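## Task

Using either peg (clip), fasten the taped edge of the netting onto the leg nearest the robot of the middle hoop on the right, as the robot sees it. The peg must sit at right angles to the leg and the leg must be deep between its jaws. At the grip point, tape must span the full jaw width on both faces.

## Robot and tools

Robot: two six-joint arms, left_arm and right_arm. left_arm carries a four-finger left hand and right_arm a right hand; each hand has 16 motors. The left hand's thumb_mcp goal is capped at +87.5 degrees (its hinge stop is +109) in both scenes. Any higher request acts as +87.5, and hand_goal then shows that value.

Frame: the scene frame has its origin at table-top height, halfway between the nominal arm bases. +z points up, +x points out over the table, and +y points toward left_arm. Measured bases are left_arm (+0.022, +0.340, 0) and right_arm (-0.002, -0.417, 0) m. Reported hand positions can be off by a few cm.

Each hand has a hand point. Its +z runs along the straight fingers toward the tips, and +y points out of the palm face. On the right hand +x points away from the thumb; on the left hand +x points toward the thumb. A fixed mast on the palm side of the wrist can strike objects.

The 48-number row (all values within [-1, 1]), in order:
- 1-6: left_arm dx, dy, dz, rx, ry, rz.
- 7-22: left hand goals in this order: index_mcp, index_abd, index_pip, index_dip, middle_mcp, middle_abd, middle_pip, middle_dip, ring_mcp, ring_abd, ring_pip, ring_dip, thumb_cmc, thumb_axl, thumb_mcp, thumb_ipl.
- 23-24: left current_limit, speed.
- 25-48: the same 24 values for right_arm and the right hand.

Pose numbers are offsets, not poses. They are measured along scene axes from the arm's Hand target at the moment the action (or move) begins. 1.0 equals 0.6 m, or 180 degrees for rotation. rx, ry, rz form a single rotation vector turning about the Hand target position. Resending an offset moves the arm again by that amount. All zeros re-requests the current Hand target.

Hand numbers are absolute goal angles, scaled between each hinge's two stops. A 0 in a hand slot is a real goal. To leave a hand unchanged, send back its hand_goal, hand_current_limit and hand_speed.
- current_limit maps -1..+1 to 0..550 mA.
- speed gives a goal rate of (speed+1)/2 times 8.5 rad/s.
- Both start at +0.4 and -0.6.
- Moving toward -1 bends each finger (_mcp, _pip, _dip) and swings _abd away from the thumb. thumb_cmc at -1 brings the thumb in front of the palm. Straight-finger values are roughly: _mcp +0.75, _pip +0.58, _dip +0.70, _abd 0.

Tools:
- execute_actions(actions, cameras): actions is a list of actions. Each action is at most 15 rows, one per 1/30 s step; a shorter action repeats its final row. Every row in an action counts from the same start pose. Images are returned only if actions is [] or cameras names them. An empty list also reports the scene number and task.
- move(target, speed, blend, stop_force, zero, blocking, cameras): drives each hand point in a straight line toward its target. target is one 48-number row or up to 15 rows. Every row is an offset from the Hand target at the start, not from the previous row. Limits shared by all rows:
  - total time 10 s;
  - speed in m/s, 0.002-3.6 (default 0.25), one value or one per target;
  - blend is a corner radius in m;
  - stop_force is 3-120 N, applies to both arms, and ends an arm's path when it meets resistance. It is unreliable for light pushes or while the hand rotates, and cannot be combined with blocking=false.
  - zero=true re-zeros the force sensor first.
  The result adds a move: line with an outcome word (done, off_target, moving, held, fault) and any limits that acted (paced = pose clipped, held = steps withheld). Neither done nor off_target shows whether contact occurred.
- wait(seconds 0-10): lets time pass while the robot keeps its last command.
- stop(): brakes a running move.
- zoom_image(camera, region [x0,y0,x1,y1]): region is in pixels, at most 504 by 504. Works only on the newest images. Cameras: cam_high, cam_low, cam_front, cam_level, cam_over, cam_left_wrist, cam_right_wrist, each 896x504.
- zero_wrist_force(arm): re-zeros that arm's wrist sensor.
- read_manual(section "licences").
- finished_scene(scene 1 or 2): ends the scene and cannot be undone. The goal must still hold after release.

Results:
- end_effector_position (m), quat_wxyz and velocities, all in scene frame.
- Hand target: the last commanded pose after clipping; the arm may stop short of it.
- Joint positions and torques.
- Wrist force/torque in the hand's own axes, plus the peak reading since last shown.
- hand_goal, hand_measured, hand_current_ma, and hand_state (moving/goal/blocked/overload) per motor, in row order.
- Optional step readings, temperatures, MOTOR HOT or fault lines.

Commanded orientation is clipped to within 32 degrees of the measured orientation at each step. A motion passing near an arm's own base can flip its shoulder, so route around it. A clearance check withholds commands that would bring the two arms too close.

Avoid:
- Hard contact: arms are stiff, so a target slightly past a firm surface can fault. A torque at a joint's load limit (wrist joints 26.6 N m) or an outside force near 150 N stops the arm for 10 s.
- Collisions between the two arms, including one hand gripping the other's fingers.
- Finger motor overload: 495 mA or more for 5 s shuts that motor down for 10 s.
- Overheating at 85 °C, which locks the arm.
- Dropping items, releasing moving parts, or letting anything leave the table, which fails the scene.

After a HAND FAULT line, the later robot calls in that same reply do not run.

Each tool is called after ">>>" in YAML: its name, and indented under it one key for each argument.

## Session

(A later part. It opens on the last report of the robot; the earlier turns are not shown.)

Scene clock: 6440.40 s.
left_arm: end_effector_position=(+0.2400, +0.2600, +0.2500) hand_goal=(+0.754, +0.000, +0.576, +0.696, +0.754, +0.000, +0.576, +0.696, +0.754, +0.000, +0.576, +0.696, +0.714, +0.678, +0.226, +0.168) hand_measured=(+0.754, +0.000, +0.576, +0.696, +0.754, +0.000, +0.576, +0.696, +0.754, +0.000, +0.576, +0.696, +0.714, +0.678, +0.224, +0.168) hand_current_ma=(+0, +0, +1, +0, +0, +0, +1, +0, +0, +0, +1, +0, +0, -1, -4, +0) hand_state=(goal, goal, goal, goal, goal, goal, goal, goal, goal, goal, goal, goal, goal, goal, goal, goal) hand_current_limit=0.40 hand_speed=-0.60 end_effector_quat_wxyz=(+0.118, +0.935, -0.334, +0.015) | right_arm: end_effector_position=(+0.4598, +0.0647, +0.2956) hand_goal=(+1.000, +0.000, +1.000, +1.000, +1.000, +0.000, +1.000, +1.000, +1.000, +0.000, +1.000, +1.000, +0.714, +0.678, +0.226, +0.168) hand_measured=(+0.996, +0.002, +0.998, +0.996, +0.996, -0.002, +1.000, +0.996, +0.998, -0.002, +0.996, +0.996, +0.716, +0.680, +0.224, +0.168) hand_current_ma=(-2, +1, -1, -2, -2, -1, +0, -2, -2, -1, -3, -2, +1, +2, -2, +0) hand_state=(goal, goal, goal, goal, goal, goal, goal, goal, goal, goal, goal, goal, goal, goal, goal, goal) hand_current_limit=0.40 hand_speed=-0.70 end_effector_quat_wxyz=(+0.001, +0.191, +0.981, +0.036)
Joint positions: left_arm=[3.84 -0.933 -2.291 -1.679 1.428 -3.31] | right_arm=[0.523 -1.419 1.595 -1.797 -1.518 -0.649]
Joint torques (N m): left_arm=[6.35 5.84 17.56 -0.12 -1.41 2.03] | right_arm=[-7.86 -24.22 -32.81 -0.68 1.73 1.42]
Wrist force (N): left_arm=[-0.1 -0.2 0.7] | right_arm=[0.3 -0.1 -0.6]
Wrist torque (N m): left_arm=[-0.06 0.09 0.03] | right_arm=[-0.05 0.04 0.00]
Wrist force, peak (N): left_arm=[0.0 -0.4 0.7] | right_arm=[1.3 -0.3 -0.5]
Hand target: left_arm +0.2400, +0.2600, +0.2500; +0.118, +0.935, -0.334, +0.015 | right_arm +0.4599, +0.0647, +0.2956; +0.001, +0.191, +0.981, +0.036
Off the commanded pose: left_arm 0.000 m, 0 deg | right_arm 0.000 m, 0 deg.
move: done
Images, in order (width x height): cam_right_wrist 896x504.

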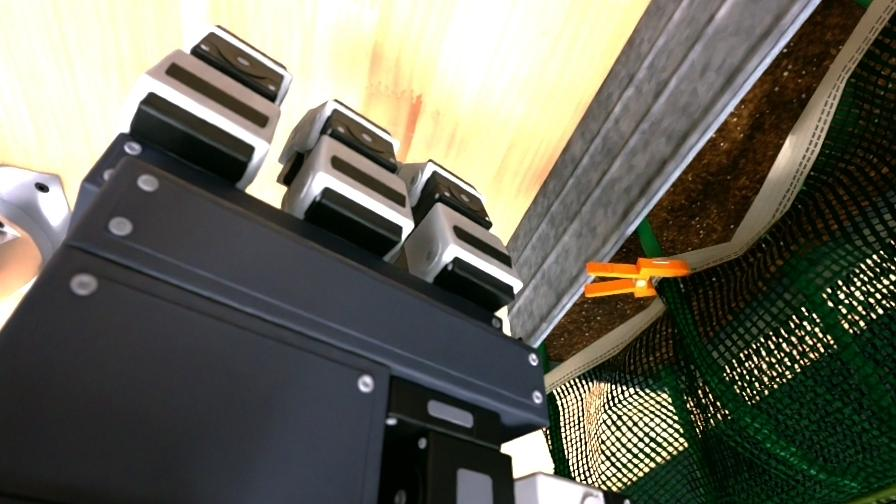

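>>> move:
  target:
    - [0,0,0,0,0,0,0.754,0,0.576,0.696,0.754,0,0.576,0.696,0.754,0,0.576,0.696,0.714,0.678,0.226,0.168,0.4,-0.6,-0.0163,-0.3078,0.0073,0,0,-0.27,1,0.75,1,1,1,-0.58,1,1,1,-1,1,1,0.714,0.678,0.226,0.168,0.6,-0.9]
    - [0,0,0,0,0,0,0.754,0,0.576,0.696,0.754,0,0.576,0.696,0.754,0,0.576,0.696,0.714,0.678,0.226,0.168,0.4,-0.6,0.2392,-0.2762,-0.075,0,0,-0.27,1,0.75,1,1,1,-0.58,1,1,1,-1,1,1,0.714,0.678,0.226,0.168,0.6,-0.9]
    - [0,0,0,0,0,0,0.754,0,0.576,0.696,0.754,0,0.576,0.696,0.754,0,0.576,0.696,0.714,0.678,0.226,0.168,0.4,-0.6,0.3502,-0.2402,-0.075,0,0,-0.27,1,0.75,1,1,1,-0.58,1,1,1,-1,1,1,0.714,0.678,0.226,0.168,0.6,-0.9]
  speed: [0.25,0.15,0.06]
  blend: [0.05,0.01,0]
  cameras: ["cam_level", "cam_right_wrist"]

>>> zoom_image:
  camera: "cam_level"
  region: [500, 240, 640, 330]

>>> zoom_image:
  camera: "cam_right_wrist"
  region: [330, 30, 530, 230]

Scene clock: 6550.70 s.
left_arm: end_effector_position=(+0.2400, +0.2600, +0.2500) hand_goal=(+0.754, +0.000, +0.576, +0.696, +0.754, +0.000, +0.576, +0.696, +0.754, +0.000, +0.576, +0.696, +0.714, +0.678, +0.226, +0.168) hand_measured=(+0.754, +0.000, +0.576, +0.696, +0.754, +0.000, +0.576, +0.696, +0.754, +0.000, +0.576, +0.696, +0.714, +0.678, +0.224, +0.168) hand_current_ma=(+0, +0, +1, +0, +0, +0, +1, +0, +0, +0, +1, +0, +0, -1, -4, +0) hand_state=(goal, goal, goal, goal, goal, goal, goal, goal, goal, goal, goal, goal, goal, goal, goal, goal) hand_current_limit=0.40 hand_speed=-0.60 end_effector_quat_wxyz=(+0.118, +0.935, -0.334, +0.015) | right_arm: end_effector_position=(+0.6700, -0.0795, +0.2506) hand_goal=(+1.000, +0.750, +1.000, +1.000, +1.000, -0.580, +1.000, +1.000, +1.000, -1.000, +1.000, +1.000, +0.714, +0.678, +0.226, +0.168) hand_measured=(+0.996, +0.742, +0.998, +0.996, +0.996, -0.566, +1.000, +0.996, +0.998, -0.990, +0.996, +0.996, +0.716, +0.680, +0.224, +0.168) hand_current_ma=(-2, -6, -1, -2, -3, +14, +0, -2, -2, +9, -3, -2, +1, +2, -2, +0) hand_state=(goal, goal, goal, goal, goal, goal, goal, goal, goal, goal, goal, goal, goal, goal, goal, goal) hand_current_limit=0.60 hand_speed=-0.90 end_effector_quat_wxyz=(+0.016, +0.578, +0.815, +0.032)
Joint positions: left_arm=[3.84 -0.933 -2.291 -1.679 1.428 -3.31] | right_arm=[0.298 -1.185 1.416 -1.872 -1.557 -0.026]
Joint torques (N m): left_arm=[6.75 6.04 17.83 -0.13 -1.44 2.13] | right_arm=[9.87 -47.33 -19.68 -4.41 -0.73 1.73]
Wrist force (N): left_arm=[-0.1 -0.1 0.7] | right_arm=[1.1 0.1 -0.7]
Wrist torque (N m): left_arm=[-0.05 0.10 0.02] | right_arm=[0.00 -0.06 0.08]
Wrist force, peak (N): left_arm=[0.0 -0.5 0.6] | right_arm=[1.1 1.1 -0.9]
Hand target: left_arm +0.2400, +0.2600, +0.2500; +0.118, +0.935, -0.334, +0.015 | right_arm +0.6700, -0.0795, +0.2506; +0.016, +0.578, +0.815, +0.032
Off the commanded pose: left_arm 0.000 m, 0 deg | right_arm 0.000 m, 0 deg.
move: done
Images, in order (width x height): cam_level 896x504, cam_right_wrist 896x504.

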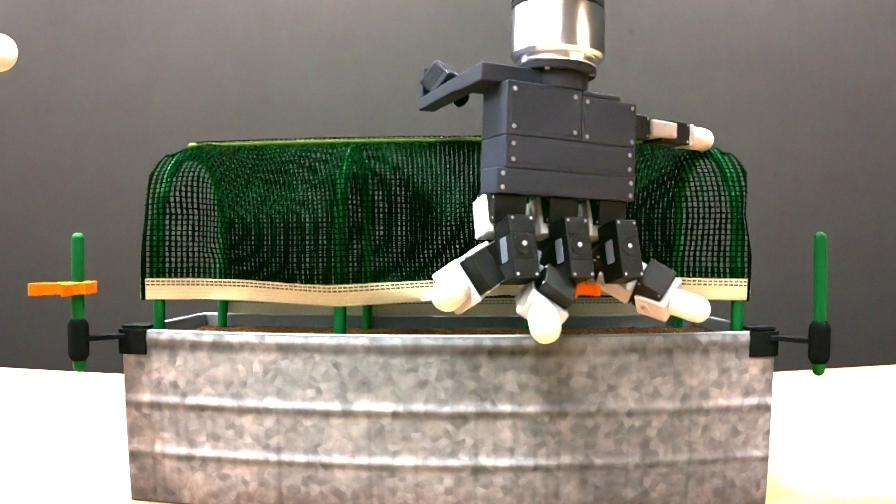

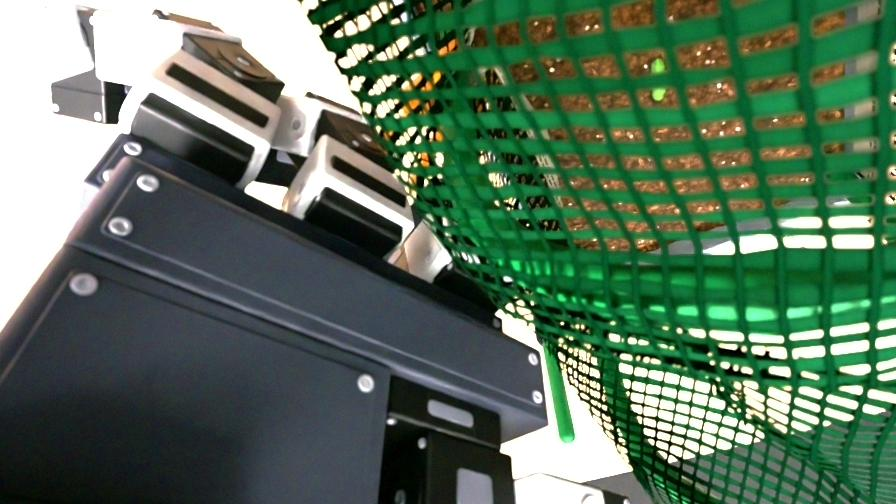

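Scaled by 3.600.

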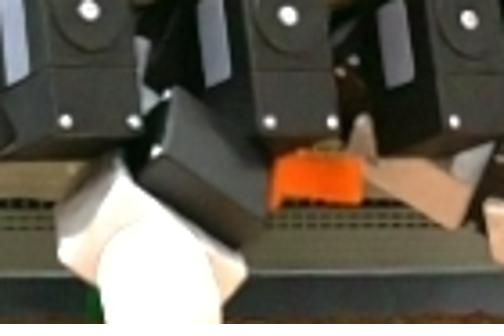

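Scaled by 2.520.

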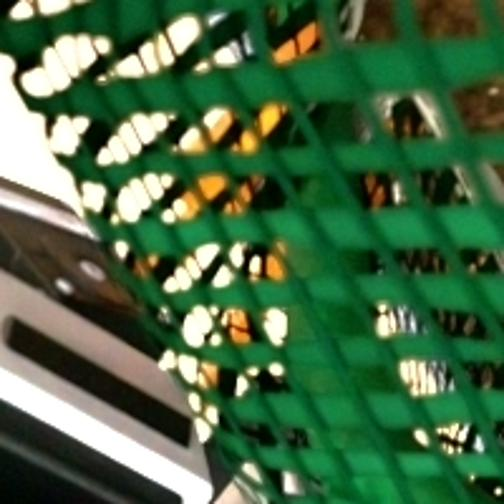

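>>> execute_actions:
  actions:
    - [[0,0,0,0,0,0,0.754,0,0.576,0.696,0.754,0,0.576,0.696,0.754,0,0.576,0.696,0.714,0.678,0.226,0.168,0.4,-0.6,0,0,0,0,0,0,1,0.2,1,1,1,-0.25,1,1,1,-1,1,1,0.714,0.678,0.226,0.168,-0.2,-0.88]]
    - [[0,0,0,0,0,0,0.754,0,0.576,0.696,0.754,0,0.576,0.696,0.754,0,0.576,0.696,0.714,0.678,0.226,0.168,0.4,-0.6,0,0,0,0,0,0,1,0.2,1,1,1,-0.25,1,1,1,-1,1,1,0.714,0.678,0.226,0.168,-0.2,-0.88]]
    - [[0,0,0,0,0,0,0.754,0,0.576,0.696,0.754,0,0.576,0.696,0.754,0,0.576,0.696,0.714,0.678,0.226,0.168,0.4,-0.6,0,0,0,0,0,0,1,0.1,1,1,1,-0.15,1,1,1,-1,1,1,0.714,0.678,0.226,0.168,-0.2,-0.93]]
    - [[0,0,0,0,0,0,0.754,0,0.576,0.696,0.754,0,0.576,0.696,0.754,0,0.576,0.696,0.714,0.678,0.226,0.168,0.4,-0.6,0,0,0,0,0,0,1,-0.2,1,1,1,0.2,1,1,1,-1,1,1,0.714,0.678,0.226,0.168,0.4,-0.93]]
    - [[0,0,0,0,0,0,0.754,0,0.576,0.696,0.754,0,0.576,0.696,0.754,0,0.576,0.696,0.714,0.678,0.226,0.168,0.4,-0.6,0,0,0,0,0,0,1,-0.2,1,1,1,0.2,1,1,1,-1,1,1,0.714,0.678,0.226,0.168,0.78,-0.93]]
    - [[0,0,0,0,0,0,0.754,0,0.576,0.696,0.754,0,0.576,0.696,0.754,0,0.576,0.696,0.714,0.678,0.226,0.168,0.4,-0.6,0,0,0,0,0,0,1,-0.2,1,1,1,0.2,1,1,1,-1,1,1,0.714,0.678,0.226,0.168,0.78,-0.93]]
  cameras: ["cam_level"]

>>> zoom_image:
  camera: "cam_level"
  region: [500, 260, 580, 310]

>>> move:
  target:
    - [0,0,0,0,0,0,0.754,0,0.576,0.696,0.754,0,0.576,0.696,0.754,0,0.576,0.696,0.714,0.678,0.226,0.168,0.4,-0.6,0.0032,0.001,-0.0083,-0.0032,0.0106,0,1,-0.2,1,1,1,0.2,1,1,1,-1,1,1,0.714,0.678,0.226,0.168,0.78,-0.93]
    - [0,0,0,0,0,0,0.754,0,0.576,0.696,0.754,0,0.576,0.696,0.754,0,0.576,0.696,0.714,0.678,0.226,0.168,0.4,-0.6,0.0127,0.0041,-0.0083,-0.0032,0.0106,0,1,-0.2,1,1,1,0.2,1,1,1,-1,1,1,0.714,0.678,0.226,0.168,0.78,-0.93]
  speed: 0.02
  stop_force: 12
  cameras: ["cam_level", "cam_right_wrist"]

>>> zoom_image:
  camera: "cam_level"
  region: [500, 260, 580, 310]

Scene clock: 6583.50 s.
left_arm: end_effector_position=(+0.2400, +0.2600, +0.2500) hand_goal=(+0.754, +0.000, +0.576, +0.696, +0.754, +0.000, +0.576, +0.696, +0.754, +0.000, +0.576, +0.696, +0.714, +0.678, +0.226, +0.168) hand_measured=(+0.754, +0.000, +0.576, +0.696, +0.754, +0.000, +0.576, +0.696, +0.754, +0.000, +0.576, +0.696, +0.714, +0.678, +0.224, +0.168) hand_current_ma=(+0, +0, +1, +0, +0, +0, +1, +0, +0, +0, +1, +0, +0, -1, -4, +0) hand_state=(goal, goal, goal, goal, goal, goal, goal, goal, goal, goal, goal, goal, goal, goal, goal, goal) hand_current_limit=0.40 hand_speed=-0.60 end_effector_quat_wxyz=(+0.118, +0.935, -0.334, +0.015) | right_arm: end_effector_position=(+0.6700, -0.0795, +0.2506) hand_goal=(+1.000, -0.200, +1.000, +1.000, +1.000, +0.200, +1.000, +1.000, +1.000, -1.000, +1.000, +1.000, +0.714, +0.678, +0.226, +0.168) hand_measured=(+1.000, +0.014, +1.000, +0.996, +1.000, -0.030, +1.000, +0.996, +0.998, -0.990, +0.996, +0.996, +0.716, +0.680, +0.224, +0.168) hand_current_ma=(+0, +490, +0, -2, +0, -489, +0, -2, -2, +9, -3, -2, +1, +2, -2, +0) hand_state=(goal, blocked, goal, goal, goal, blocked, goal, goal, goal, goal, goal, goal, goal, goal, goal, goal) hand_current_limit=0.78 hand_speed=-0.93 end_effector_quat_wxyz=(+0.016, +0.578, +0.815, +0.032)
Joint positions: left_arm=[3.84 -0.933 -2.291 -1.679 1.428 -3.31] | right_arm=[0.298 -1.185 1.416 -1.872 -1.557 -0.026]
Joint torques (N m): left_arm=[6.41 5.83 17.21 -0.09 -1.38 2.16] | right_arm=[-6.62 -49.86 -20.99 -3.86 0.32 -1.07]
Wrist force (N): left_arm=[0.1 -0.3 0.5] | right_arm=[3.6 -5.4 -0.1]
Wrist torque (N m): left_arm=[-0.06 0.06 0.05] | right_arm=[0.11 0.01 0.20]
Wrist force, peak (N): left_arm=[0.1 -0.3 0.7] | right_arm=[3.8 -5.5 -0.3]
Hand target: left_arm +0.2400, +0.2600, +0.2500; +0.118, +0.935, -0.334, +0.015 | right_arm +0.6700, -0.0795, +0.2506; +0.016, +0.578, +0.815, +0.032
Off the commanded pose: left_arm 0.000 m, 0 deg | right_arm 0.000 m, 0 deg.
Step readings (end_effector_position of left_arm | right_arm):
0: (+0.2400, +0.2600, +0.2500) | (+0.6700, -0.0795, +0.2506)
1: (+0.2400, +0.2600, +0.2500) | (+0.6700, -0.0795, +0.2506)
2: (+0.2400, +0.2600, +0.2500) | (+0.6700, -0.0795, +0.2506)
4: (+0.2400, +0.2600, +0.2500) | (+0.6700, -0.0795, +0.2506)
8: (+0.2400, +0.2600, +0.2500) | (+0.6700, -0.0795, +0.2506)
15: (+0.2400, +0.2600, +0.2500) | (+0.6700, -0.0795, +0.2506)
16: (+0.2400, +0.2600, +0.2500) | (+0.6700, -0.0795, +0.2506)
17: (+0.2400, +0.2600, +0.2500) | (+0.6700, -0.0795, +0.2506)
19: (+0.2400, +0.2600, +0.2500) | (+0.6700, -0.0795, +0.2506)
23: (+0.2400, +0.2600, +0.2500) | (+0.6700, -0.0795, +0.2506)
30: (+0.2400, +0.2600, +0.2500) | (+0.6700, -0.0795, +0.2506)
31: (+0.2400, +0.2600, +0.2500) | (+0.6700, -0.0795, +0.2506)
32: (+0.2400, +0.2600, +0.2500) | (+0.6700, -0.0795, +0.2506)
34: (+0.2400, +0.2600, +0.2500) | (+0.6700, -0.0795, +0.2506)
38: (+0.2400, +0.2600, +0.2500) | (+0.6700, -0.0795, +0.2506)
45: (+0.2400, +0.2600, +0.2500) | (+0.6700, -0.0795, +0.2506)
46: (+0.2400, +0.2600, +0.2500) | (+0.6700, -0.0795, +0.2506)
47: (+0.2400, +0.2600, +0.2500) | (+0.6700, -0.0795, +0.2506)
49: (+0.2400, +0.2600, +0.2500) | (+0.6700, -0.0795, +0.2506)
53: (+0.2400, +0.2600, +0.2500) | (+0.6700, -0.0795, +0.2506)
60: (+0.2400, +0.2600, +0.2500) | (+0.6700, -0.0795, +0.2506)
61: (+0.2400, +0.2600, +0.2500) | (+0.6700, -0.0795, +0.2506)
62: (+0.2400, +0.2600, +0.2500) | (+0.6700, -0.0795, +0.2506)
64: (+0.2400, +0.2600, +0.2500) | (+0.6700, -0.0795, +0.2506)
68: (+0.2400, +0.2600, +0.2500) | (+0.6700, -0.0795, +0.2506)
75: (+0.2400, +0.2600, +0.2500) | (+0.6700, -0.0795, +0.2506)
76: (+0.2400, +0.2600, +0.2500) | (+0.6700, -0.0795, +0.2506)
77: (+0.2400, +0.2600, +0.2500) | (+0.6700, -0.0795, +0.2506)
79: (+0.2400, +0.2600, +0.2500) | (+0.6700, -0.0795, +0.2506)
83: (+0.2400, +0.2600, +0.2500) | (+0.6700, -0.0795, +0.2506)
90: (+0.2400, +0.2600, +0.2500) | (+0.6700, -0.0795, +0.2506)
Images, in order (width x height): cam_level 896x504.

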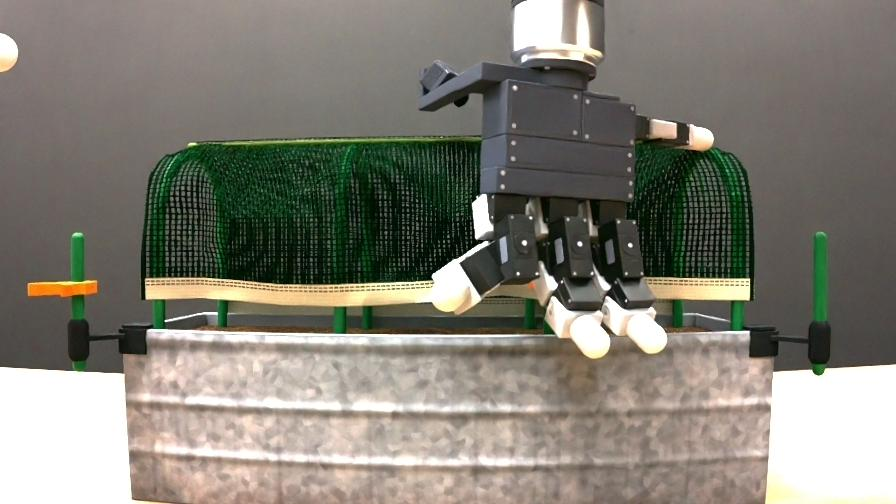

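Scaled by 6.300.

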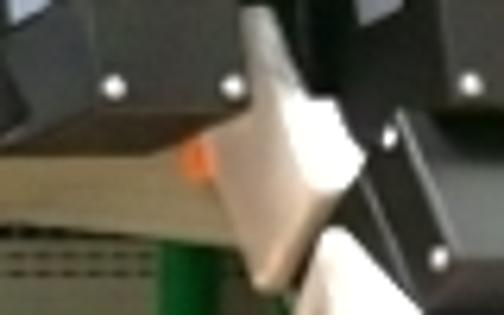

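Scene clock: 6585.70 s.
left_arm: end_effector_position=(+0.2400, +0.2600, +0.2500) hand_goal=(+0.754, +0.000, +0.576, +0.696, +0.754, +0.000, +0.576, +0.696, +0.754, +0.000, +0.576, +0.696, +0.714, +0.678, +0.226, +0.168) hand_measured=(+0.754, +0.000, +0.576, +0.696, +0.754, +0.000, +0.576, +0.696, +0.754, +0.000, +0.576, +0.696, +0.714, +0.678, +0.224, +0.168) hand_current_ma=(+0, +0, +1, +0, +0, +0, +1, +0, +0, +0, +1, +0, +0, -1, -4, +0) hand_state=(goal, goal, goal, goal, goal, goal, goal, goal, goal, goal, goal, goal, goal, goal, goal, goal) hand_current_limit=0.40 hand_speed=-0.60 end_effector_quat_wxyz=(+0.118, +0.935, -0.334, +0.015) | right_arm: end_effector_position=(+0.6777, -0.0770, +0.2456) hand_goal=(+1.000, -0.200, +1.000, +1.000, +1.000, +0.200, +1.000, +1.000, +1.000, -1.000, +1.000, +1.000, +0.714, +0.678, +0.226, +0.168) hand_measured=(+1.000, +0.014, +1.000, +0.996, +1.000, -0.026, +1.000, +0.996, +0.998, -0.990, +0.996, +0.996, +0.716, +0.680, +0.224, +0.168) hand_current_ma=(+0, +490, +0, -2, +0, -489, +0, -2, -2, +9, -3, -2, +2, +2, -2, +0) hand_state=(goal, blocked, goal, goal, goal, blocked, goal, goal, goal, goal, goal, goal, goal, goal, goal, goal) hand_current_limit=0.78 hand_speed=-0.93 end_effector_quat_wxyz=(+0.005, +0.578, +0.815, +0.019)
Joint positions: left_arm=[3.84 -0.933 -2.291 -1.679 1.428 -3.31] | right_arm=[0.298 -1.15 1.359 -1.817 -1.557 -0.026]
Joint torques (N m): left_arm=[5.74 6.46 17.1 -0.1 -1.41 2.09] | right_arm=[-9.34 -51.76 -20.79 -8 0.18 -0.36]
Wrist force (N): left_arm=[0.0 -0.3 0.5] | right_arm=[6.0 -17.5 -1.4]
Wrist torque (N m): left_arm=[-0.05 0.07 0.04] | right_arm=[0.41 0.11 0.29]
Wrist force, peak (N): left_arm=[-0.2 -0.4 0.6] | right_arm=[5.8 -18.6 -1.6]
Hand target: left_arm +0.2400, +0.2600, +0.2500; +0.118, +0.935, -0.334, +0.015 | right_arm +0.6777, -0.0770, +0.2456; +0.005, +0.578, +0.815, +0.019
Off the commanded pose: left_arm 0.000 m, 0 deg | right_arm 0.000 m, 0 deg.
move: contact (right_arm)
Images, in order (width x height): cam_level 896x504, cam_right_wrist 896x504.

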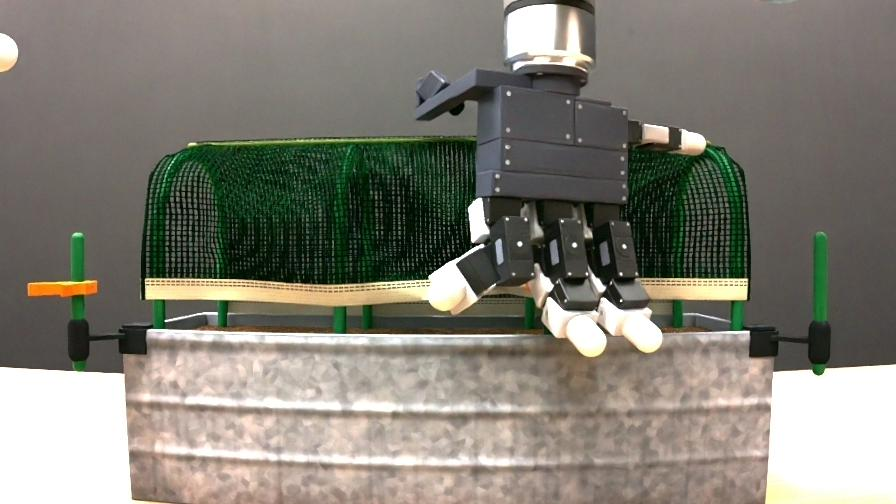

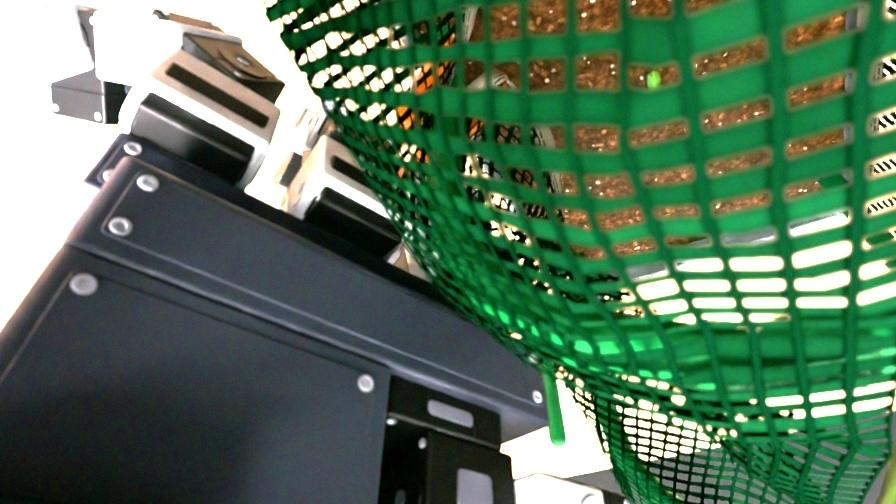

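Scaled by 6.300.

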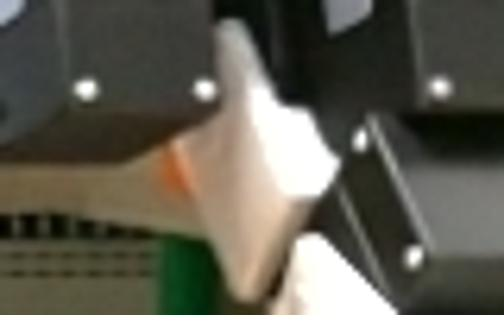

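>>> execute_actions:
  actions:
    - [[0,0,0,0,0,0,0.754,0,0.576,0.696,0.754,0,0.576,0.696,0.754,0,0.576,0.696,0.714,0.678,0.226,0.168,0.4,-0.6,0,0,0,0,0,0,1,0.12,1,1,1,-0.16,1,1,1,-1,1,1,0.714,0.678,0.226,0.168,0.78,-0.95]]
    - [[0,0,0,0,0,0,0.754,0,0.576,0.696,0.754,0,0.576,0.696,0.754,0,0.576,0.696,0.714,0.678,0.226,0.168,0.4,-0.6,0,0,0,0,0,0,1,0.12,1,1,1,-0.16,1,1,1,-1,1,1,0.714,0.678,0.226,0.168,0.78,-0.95]]
    - [[0,0,0,0,0,0,0.754,0,0.576,0.696,0.754,0,0.576,0.696,0.754,0,0.576,0.696,0.714,0.678,0.226,0.168,0.4,-0.6,0,0,0,0,0,0,1,0.75,1,1,1,-0.58,1,1,1,-1,1,1,0.714,0.678,0.226,0.168,0.6,-0.88]]
    - [[0,0,0,0,0,0,0.754,0,0.576,0.696,0.754,0,0.576,0.696,0.754,0,0.576,0.696,0.714,0.678,0.226,0.168,0.4,-0.6,0,0,0,0,0,0,1,0.75,1,1,1,-0.58,1,1,1,-1,1,1,0.714,0.678,0.226,0.168,0.6,-0.88]]
    - [[0,0,0,0,0,0,0.754,0,0.576,0.696,0.754,0,0.576,0.696,0.754,0,0.576,0.696,0.714,0.678,0.226,0.168,0.4,-0.6,0,0,0,0,0,0,1,0.75,1,1,1,-0.58,1,1,1,-1,1,1,0.714,0.678,0.226,0.168,0.6,-0.88]]
  cameras: []

>>> move:
  target:
    - [0,0,0,0,0,0,0.754,0,0.576,0.696,0.754,0,0.576,0.696,0.754,0,0.576,0.696,0.714,0.678,0.226,0.168,0.4,-0.6,-0.111,-0.036,0,0,0,0,1,0.75,1,1,1,-0.58,1,1,1,-1,1,1,0.714,0.678,0.226,0.168,0.6,-0.9]
    - [0,0,0,0,0,0,0.754,0,0.576,0.696,0.754,0,0.576,0.696,0.754,0,0.576,0.696,0.714,0.678,0.226,0.168,0.4,-0.6,-0.3795,-0.0714,0.083,0,0,0,1,0.75,1,1,1,-0.58,1,1,1,-1,1,1,0.714,0.678,0.226,0.168,0.6,-0.9]
  speed: [0.06, 0.2]
  blend: [0.02, 0]
  cameras: ["cam_level", "cam_over", "cam_front"]

>>> zoom_image:
  camera: "cam_level"
  region: [490, 250, 610, 320]

>>> zoom_image:
  camera: "cam_level"
  region: [525, 262, 605, 312]

>>> zoom_image:
  camera: "cam_over"
  region: [510, 260, 610, 350]

Scene clock: 6621.23 s.
left_arm: end_effector_position=(+0.2400, +0.2600, +0.2500) hand_goal=(+0.754, +0.000, +0.576, +0.696, +0.754, +0.000, +0.576, +0.696, +0.754, +0.000, +0.576, +0.696, +0.714, +0.678, +0.226, +0.168) hand_measured=(+0.754, +0.000, +0.576, +0.696, +0.754, +0.000, +0.576, +0.696, +0.754, +0.000, +0.576, +0.696, +0.714, +0.678, +0.224, +0.168) hand_current_ma=(+0, +0, +1, +0, +0, +0, +1, +0, +0, +0, +1, +0, +0, -1, -4, +0) hand_state=(goal, goal, goal, goal, goal, goal, goal, goal, goal, goal, goal, goal, goal, goal, goal, goal) hand_current_limit=0.40 hand_speed=-0.60 end_effector_quat_wxyz=(+0.118, +0.935, -0.334, +0.015) | right_arm: end_effector_position=(+0.6777, -0.0770, +0.2456) hand_goal=(+1.000, +0.750, +1.000, +1.000, +1.000, -0.580, +1.000, +1.000, +1.000, -1.000, +1.000, +1.000, +0.714, +0.678, +0.226, +0.168) hand_measured=(+0.996, +0.742, +1.000, +0.996, +0.996, -0.566, +1.000, +0.996, +0.998, -0.990, +0.996, +0.996, +0.716, +0.680, +0.224, +0.168) hand_current_ma=(-3, -6, +0, -2, -2, +14, +0, -2, -2, +9, -3, -2, +1, +2, -2, +0) hand_state=(goal, goal, goal, goal, goal, goal, goal, goal, goal, goal, goal, goal, goal, goal, goal, goal) hand_current_limit=0.60 hand_speed=-0.88 end_effector_quat_wxyz=(+0.005, +0.578, +0.815, +0.019)
Joint positions: left_arm=[3.84 -0.933 -2.291 -1.679 1.428 -3.31] | right_arm=[0.298 -1.15 1.359 -1.817 -1.557 -0.026]
Joint torques (N m): left_arm=[6.19 6.07 17.36 -0.01 -1.42 2] | right_arm=[-9.28 -47.3 -21.32 -1.05 0.07 -0.33]
Wrist force (N): left_arm=[-0.1 -0.4 0.6] | right_arm=[1.1 -0.4 -1.0]
Wrist torque (N m): left_arm=[-0.08 0.08 0.03] | right_arm=[-0.01 -0.06 0.09]
Wrist force, peak (N): left_arm=[0.2 -0.3 0.7] | right_arm=[6.0 -18.1 -1.7]
Hand target: left_arm +0.2400, +0.2600, +0.2500; +0.118, +0.935, -0.334, +0.015 | right_arm +0.6777, -0.0770, +0.2456; +0.005, +0.578, +0.815, +0.019
Off the commanded pose: left_arm 0.000 m, 0 deg | right_arm 0.000 m, 0 deg.
Step readings (end_effector_position of left_arm | right_arm):
0: (+0.2400, +0.2600, +0.2500) | (+0.6777, -0.0770, +0.2456)
1: (+0.2400, +0.2600, +0.2500) | (+0.6777, -0.0770, +0.2456)
2: (+0.2400, +0.2600, +0.2500) | (+0.6777, -0.0770, +0.2456)
4: (+0.2400, +0.2600, +0.2500) | (+0.6777, -0.0770, +0.2456)
8: (+0.2400, +0.2600, +0.2500) | (+0.6777, -0.0770, +0.2456)
15: (+0.2400, +0.2600, +0.2500) | (+0.6777, -0.0770, +0.2456)
16: (+0.2400, +0.2600, +0.2500) | (+0.6777, -0.0770, +0.2456)
17: (+0.2400, +0.2600, +0.2500) | (+0.6777, -0.0770, +0.2456)
19: (+0.2400, +0.2600, +0.2500) | (+0.6777, -0.0770, +0.2456)
23: (+0.2400, +0.2600, +0.2500) | (+0.6777, -0.0770, +0.2456)
30: (+0.2400, +0.2600, +0.2500) | (+0.6777, -0.0770, +0.2456)
31: (+0.2400, +0.2600, +0.2500) | (+0.6777, -0.0770, +0.2456)
32: (+0.2400, +0.2600, +0.2500) | (+0.6777, -0.0770, +0.2456)
34: (+0.2400, +0.2600, +0.2500) | (+0.6777, -0.0770, +0.2456)
38: (+0.2400, +0.2600, +0.2500) | (+0.6777, -0.0770, +0.2456)
45: (+0.2400, +0.2600, +0.2500) | (+0.6777, -0.0770, +0.2456)
46: (+0.2400, +0.2600, +0.2500) | (+0.6777, -0.0770, +0.2456)
47: (+0.2400, +0.2600, +0.2500) | (+0.6777, -0.0770, +0.2456)
49: (+0.2400, +0.2600, +0.2500) | (+0.6777, -0.0770, +0.2456)
53: (+0.2400, +0.2600, +0.2500) | (+0.6777, -0.0770, +0.2456)
60: (+0.2400, +0.2600, +0.2500) | (+0.6777, -0.0770, +0.2456)
61: (+0.2400, +0.2600, +0.2500) | (+0.6777, -0.0770, +0.2456)
62: (+0.2400, +0.2600, +0.2500) | (+0.6777, -0.0770, +0.2456)
64: (+0.2400, +0.2600, +0.2500) | (+0.6777, -0.0770, +0.2456)
68: (+0.2400, +0.2600, +0.2500) | (+0.6777, -0.0770, +0.2456)
75: (+0.2400, +0.2600, +0.2500) | (+0.6777, -0.0770, +0.2456)
No camera images: "cameras" was empty.

Scene clock: 6623.70 s.
left_arm: end_effector_position=(+0.2400, +0.2600, +0.2500) hand_goal=(+0.754, +0.000, +0.576, +0.696, +0.754, +0.000, +0.576, +0.696, +0.754, +0.000, +0.576, +0.696, +0.714, +0.678, +0.226, +0.168) hand_measured=(+0.754, +0.000, +0.576, +0.696, +0.754, +0.000, +0.576, +0.696, +0.754, +0.000, +0.576, +0.696, +0.714, +0.678, +0.224, +0.168) hand_current_ma=(+0, +0, +1, +0, +0, +0, +1, +0, +0, +0, +1, +0, +0, -1, -4, +0) hand_state=(goal, goal, goal, goal, goal, goal, goal, goal, goal, goal, goal, goal, goal, goal, goal, goal) hand_current_limit=0.40 hand_speed=-0.60 end_effector_quat_wxyz=(+0.118, +0.935, -0.334, +0.015) | right_arm: end_effector_position=(+0.4501, -0.1198, +0.2953) hand_goal=(+1.000, +0.750, +1.000, +1.000, +1.000, -0.580, +1.000, +1.000, +1.000, -1.000, +1.000, +1.000, +0.714, +0.678, +0.226, +0.168) hand_measured=(+0.996, +0.742, +1.000, +0.996, +0.996, -0.566, +1.000, +0.996, +0.998, -0.990, +0.996, +0.996, +0.716, +0.680, +0.224, +0.168) hand_current_ma=(-3, -6, +0, -2, -2, +14, +0, -2, -2, +9, -3, -2, +1, +2, -2, +0) hand_state=(goal, goal, goal, goal, goal, goal, goal, goal, goal, goal, goal, goal, goal, goal, goal, goal) hand_current_limit=0.60 hand_speed=-0.90 end_effector_quat_wxyz=(+0.005, +0.578, +0.816, +0.019)
Joint positions: left_arm=[3.84 -0.933 -2.291 -1.679 1.428 -3.31] | right_arm=[0.364 -1.687 1.857 -1.778 -1.559 0.04]
Joint torques (N m): left_arm=[5.74 6.55 16.98 -0.07 -1.22 2.08] | right_arm=[-9.1 -28.16 -29.31 -3.14 -0.59 -1.41]
Wrist force (N): left_arm=[0.1 -0.3 0.5] | right_arm=[0.7 -0.2 -0.5]
Wrist torque (N m): left_arm=[-0.05 0.06 0.05] | right_arm=[-0.09 -0.03 -0.12]
Wrist force, peak (N): left_arm=[-0.1 -0.4 0.7] | right_arm=[1.2 -1.8 -1.5]
Hand target: left_arm +0.2400, +0.2600, +0.2500; +0.118, +0.935, -0.334, +0.015 | right_arm +0.4500, -0.1198, +0.2954; +0.005, +0.578, +0.815, +0.019
Off the commanded pose: left_arm 0.000 m, 0 deg | right_arm 0.000 m, 0 deg.
move: done
Images, in order (width x height): cam_front 896x504, cam_level 896x504, cam_over 896x504.

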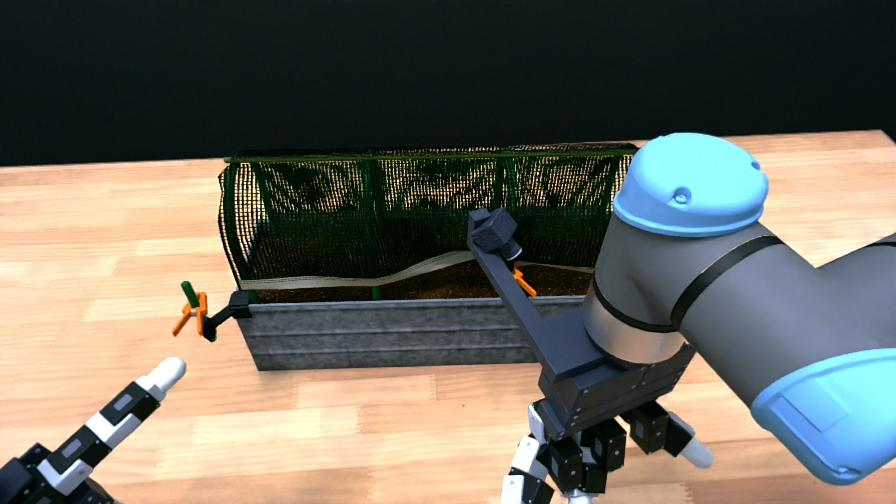

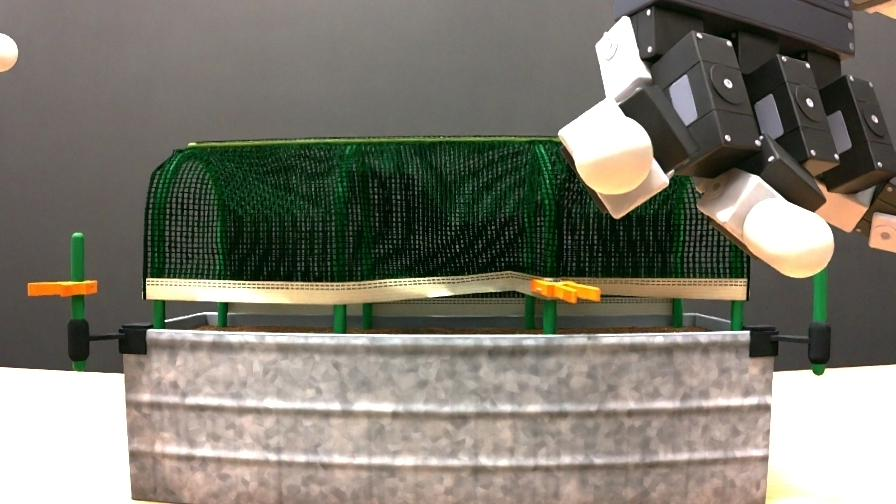

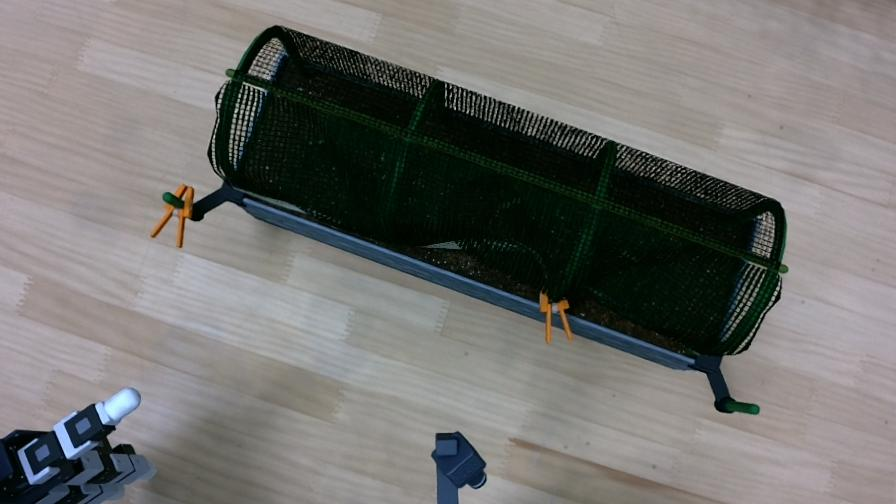

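Scaled by 4.200.

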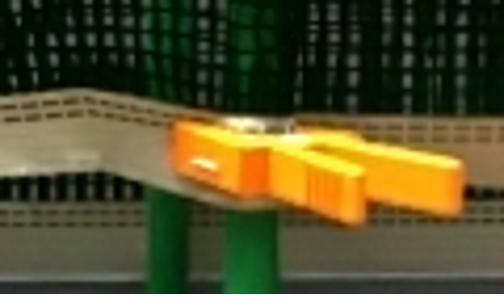

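Scaled by 6.300.

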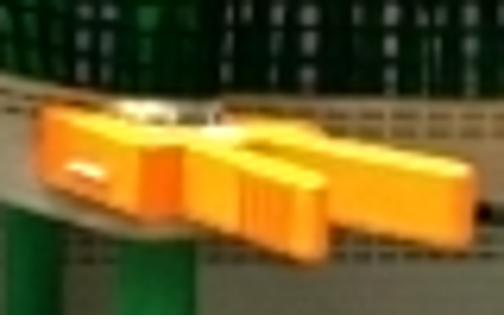

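Scaled by 5.040.

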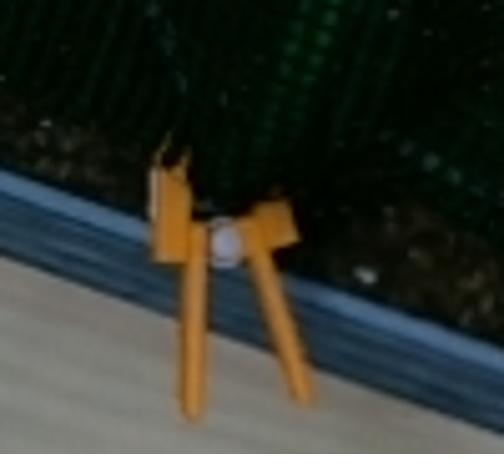

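>>> move:
  target: [0,0,0,0,0,0,0.754,0,0.576,0.696,0.754,0,0.576,0.696,0.754,0,0.576,0.696,0.714,0.678,0.226,0.168,0.4,-0.6,0.0162,0.3075,0.0,0,0,0.27,1,0.75,1,1,1,-0.58,1,1,1,-1,1,1,0.714,0.678,0.226,0.168,0.6,-0.9]
  speed: 0.25
  cameras: ["cam_right_wrist"]

>>> zoom_image:
  camera: "cam_right_wrist"
  region: [560, 200, 740, 320]

>>> zoom_image:
  camera: "cam_right_wrist"
  region: [610, 220, 710, 300]

Scene clock: 6651.40 s.
left_arm: end_effector_position=(+0.2400, +0.2600, +0.2500) hand_goal=(+0.754, +0.000, +0.576, +0.696, +0.754, +0.000, +0.576, +0.696, +0.754, +0.000, +0.576, +0.696, +0.714, +0.678, +0.226, +0.168) hand_measured=(+0.754, +0.000, +0.576, +0.696, +0.754, +0.000, +0.576, +0.696, +0.754, +0.000, +0.576, +0.696, +0.714, +0.678, +0.224, +0.168) hand_current_ma=(+0, +0, +1, +0, +0, +0, +1, +0, +0, +0, +1, +0, +0, -1, -4, +0) hand_state=(goal, goal, goal, goal, goal, goal, goal, goal, goal, goal, goal, goal, goal, goal, goal, goal) hand_current_limit=0.40 hand_speed=-0.60 end_effector_quat_wxyz=(+0.118, +0.935, -0.334, +0.015) | right_arm: end_effector_position=(+0.4597, +0.0647, +0.2954) hand_goal=(+1.000, +0.750, +1.000, +1.000, +1.000, -0.580, +1.000, +1.000, +1.000, -1.000, +1.000, +1.000, +0.714, +0.678, +0.226, +0.168) hand_measured=(+0.996, +0.742, +1.000, +0.996, +0.996, -0.566, +1.000, +0.996, +0.998, -0.990, +0.996, +0.996, +0.716, +0.680, +0.224, +0.168) hand_current_ma=(-3, -5, +0, -2, -2, +14, +0, -2, -2, +9, -3, -2, +1, +2, -2, +0) hand_state=(goal, goal, goal, goal, goal, goal, goal, goal, goal, goal, goal, goal, goal, goal, goal, goal) hand_current_limit=0.60 hand_speed=-0.90 end_effector_quat_wxyz=(-0.003, +0.192, +0.981, +0.019)
Joint positions: left_arm=[3.84 -0.933 -2.291 -1.679 1.428 -3.31] | right_arm=[0.531 -1.404 1.562 -1.75 -1.538 -0.641]
Joint torques (N m): left_arm=[6.03 6.29 17.78 -0.08 -1.26 2.05] | right_arm=[-9.05 -33.91 -21.91 -4.25 -0.25 -1.27]
Wrist force (N): left_arm=[0.0 -0.3 0.5] | right_arm=[0.6 -0.6 -0.9]
Wrist torque (N m): left_arm=[-0.06 0.07 0.04] | right_arm=[-0.09 -0.01 -0.17]
Wrist force, peak (N): left_arm=[0.0 -0.4 0.8] | right_arm=[1.1 0.0 -0.7]
Hand target: left_arm +0.2400, +0.2600, +0.2500; +0.118, +0.935, -0.334, +0.015 | right_arm +0.4597, +0.0647, +0.2954; -0.003, +0.192, +0.981, +0.019
Off the commanded pose: left_arm 0.000 m, 0 deg | right_arm 0.000 m, 0 deg.
move: done
Images, in order (width x height): cam_right_wrist 896x504.

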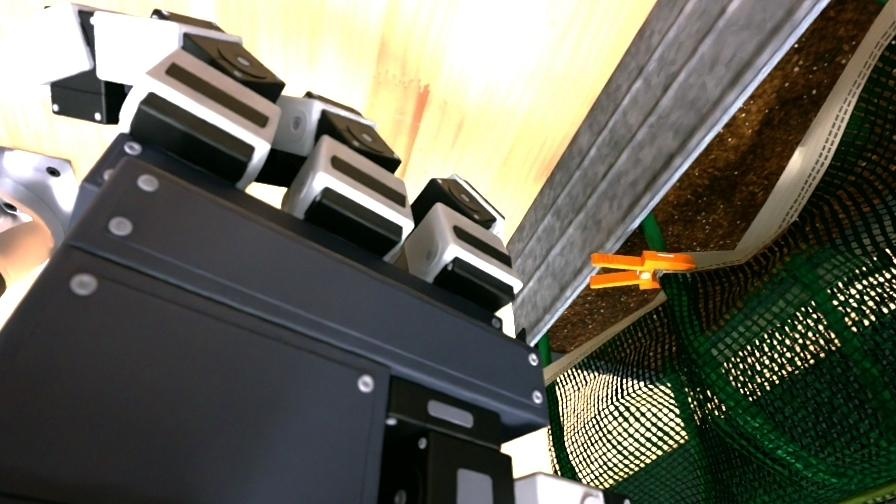

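Scaled by 2.800.

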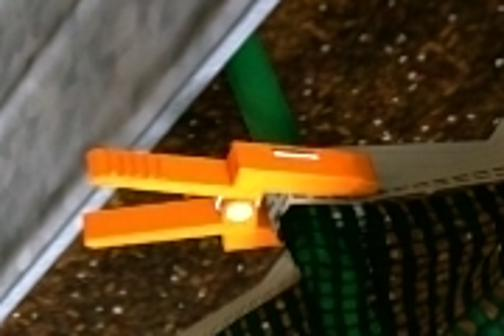

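Scaled by 5.040.

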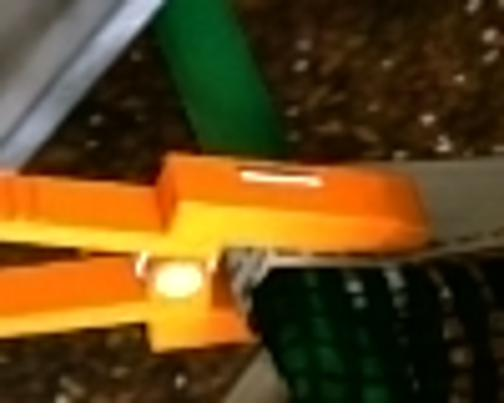

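>>> move:
  target:
    - [0,0,0,0,0,0,0.754,0,0.576,0.696,0.754,0,0.576,0.696,0.754,0,0.576,0.696,0.714,0.678,0.226,0.168,0.4,-0.6,0.0,-0.3,-0.06,0,0,-0.295,0.75,0,-0.737,0.7,1,0,1,1,1,0,1,1,0.714,0.678,0.226,0.168,0.4,-0.7]
    - [0,0,0,0,0,0,0.754,0,0.576,0.696,0.754,0,0.576,0.696,0.754,0,0.576,0.696,0.714,0.678,0.226,0.168,0.4,-0.6,0.0817,-0.2658,-0.1675,0,0,-0.295,0.75,0,-0.737,0.7,1,0,1,1,1,0,1,1,0.714,0.678,0.226,0.168,0.4,-0.7]
  speed: 0.2
  blend: [0.03,0]
  stop_force: 12
  cameras: ["cam_level", "cam_right_wrist", "cam_over"]

>>> zoom_image:
  camera: "cam_level"
  region: [480, 200, 680, 340]

>>> zoom_image:
  camera: "cam_right_wrist"
  region: [330, 0, 600, 230]

Scene clock: 6888.60 s.
left_arm: end_effector_position=(+0.2400, +0.2600, +0.2500) hand_goal=(+0.754, +0.000, +0.576, +0.696, +0.754, +0.000, +0.576, +0.696, +0.754, +0.000, +0.576, +0.696, +0.714, +0.678, +0.226, +0.168) hand_measured=(+0.754, +0.000, +0.576, +0.696, +0.754, +0.000, +0.576, +0.696, +0.754, +0.000, +0.576, +0.696, +0.714, +0.678, +0.224, +0.168) hand_current_ma=(+0, +0, +1, +0, +0, +0, +1, +0, +0, +0, +1, +0, +0, -1, -4, +0) hand_state=(goal, goal, goal, goal, goal, goal, goal, goal, goal, goal, goal, goal, goal, goal, goal, goal) hand_current_limit=0.40 hand_speed=-0.60 end_effector_quat_wxyz=(+0.118, +0.935, -0.334, +0.015) | right_arm: end_effector_position=(+0.5088, -0.0948, +0.1949) hand_goal=(+0.750, +0.000, -0.736, +0.700, +1.000, +0.000, +1.000, +1.000, +1.000, +0.000, +1.000, +1.000, +0.714, +0.678, +0.226, +0.168) hand_measured=(+0.752, +0.002, -0.728, +0.702, +0.996, -0.002, +1.000, +0.996, +0.996, -0.004, +0.996, +0.996, +0.716, +0.680, +0.224, +0.168) hand_current_ma=(+0, +1, +8, +2, -3, -1, +0, -2, -3, -2, -3, -2, +1, +2, -2, +0) hand_state=(goal, goal, goal, goal, goal, goal, goal, goal, goal, goal, goal, goal, goal, goal, goal, goal) hand_current_limit=0.40 hand_speed=-0.70 end_effector_quat_wxyz=(+0.006, +0.610, +0.792, +0.018)
Joint positions: left_arm=[3.84 -0.933 -2.291 -1.679 1.428 -3.31] | right_arm=[0.382 -1.451 1.89 -2.048 -1.563 0.136]
Joint torques (N m): left_arm=[6.24 5.59 17.29 -0.1 -1.31 2.02] | right_arm=[8.23 -18.44 -14.63 -4.13 -1.31 1.14]
Wrist force (N): left_arm=[-0.1 -0.3 0.6] | right_arm=[0.9 0.0 -0.7]
Wrist torque (N m): left_arm=[-0.06 0.09 0.03] | right_arm=[0.00 -0.04 -0.10]
Wrist force, peak (N): left_arm=[0.0 -0.5 0.7] | right_arm=[0.8 1.3 0.9]
Hand target: left_arm +0.2400, +0.2600, +0.2500; +0.118, +0.935, -0.334, +0.015 | right_arm +0.5088, -0.0948, +0.1949; +0.006, +0.610, +0.792, +0.018
Off the commanded pose: left_arm 0.000 m, 0 deg | right_arm 0.000 m, 0 deg.
move: done
Images, in order (width x height): cam_level 896x504, cam_over 896x504, cam_right_wrist 896x504.

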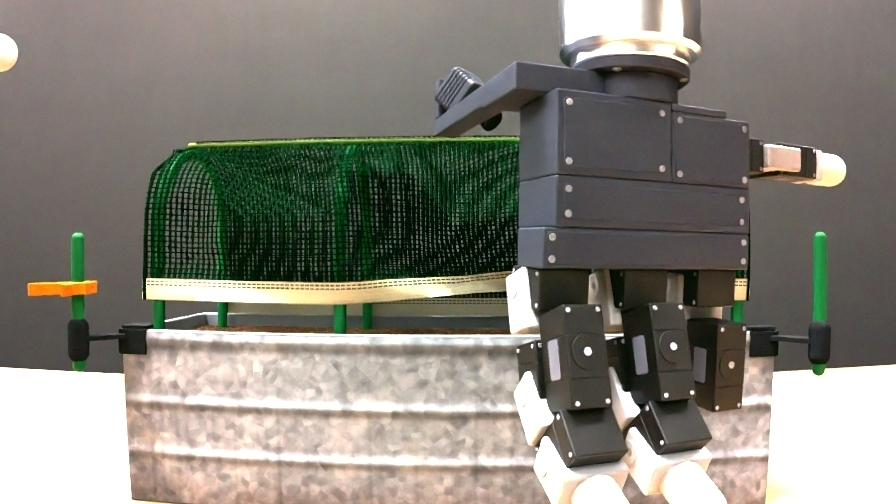

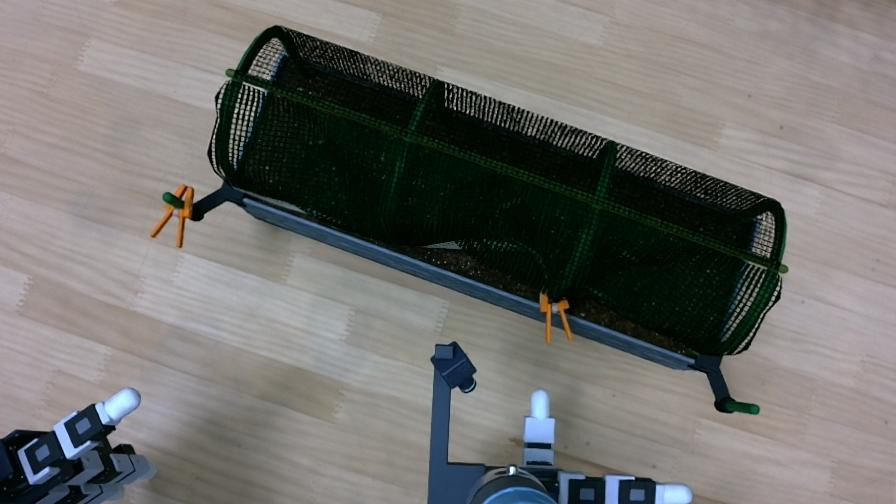

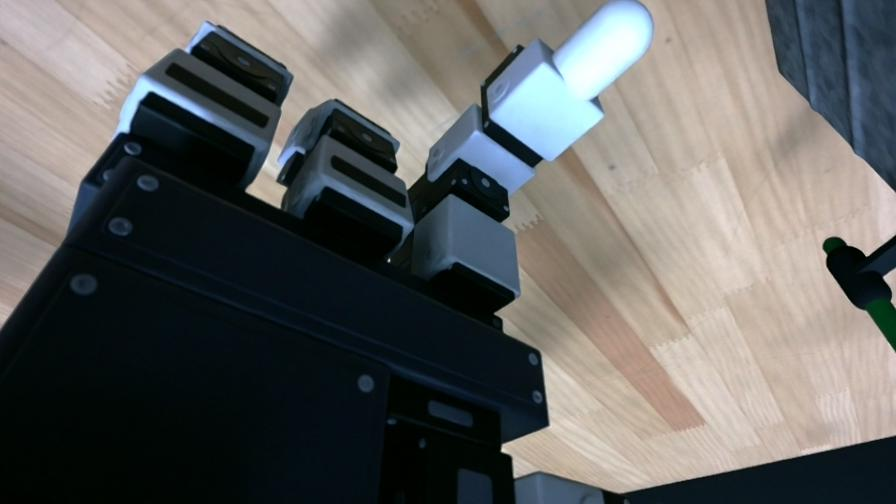

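Scaled by 2.520.

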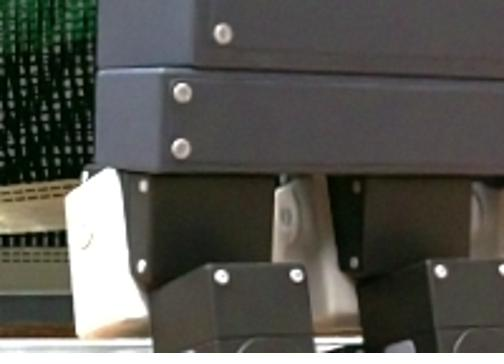

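Scaled by 1.867.

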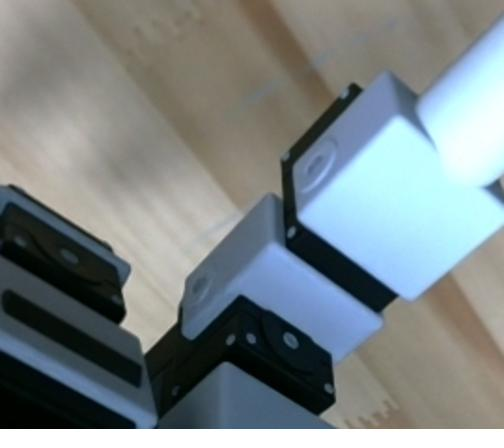

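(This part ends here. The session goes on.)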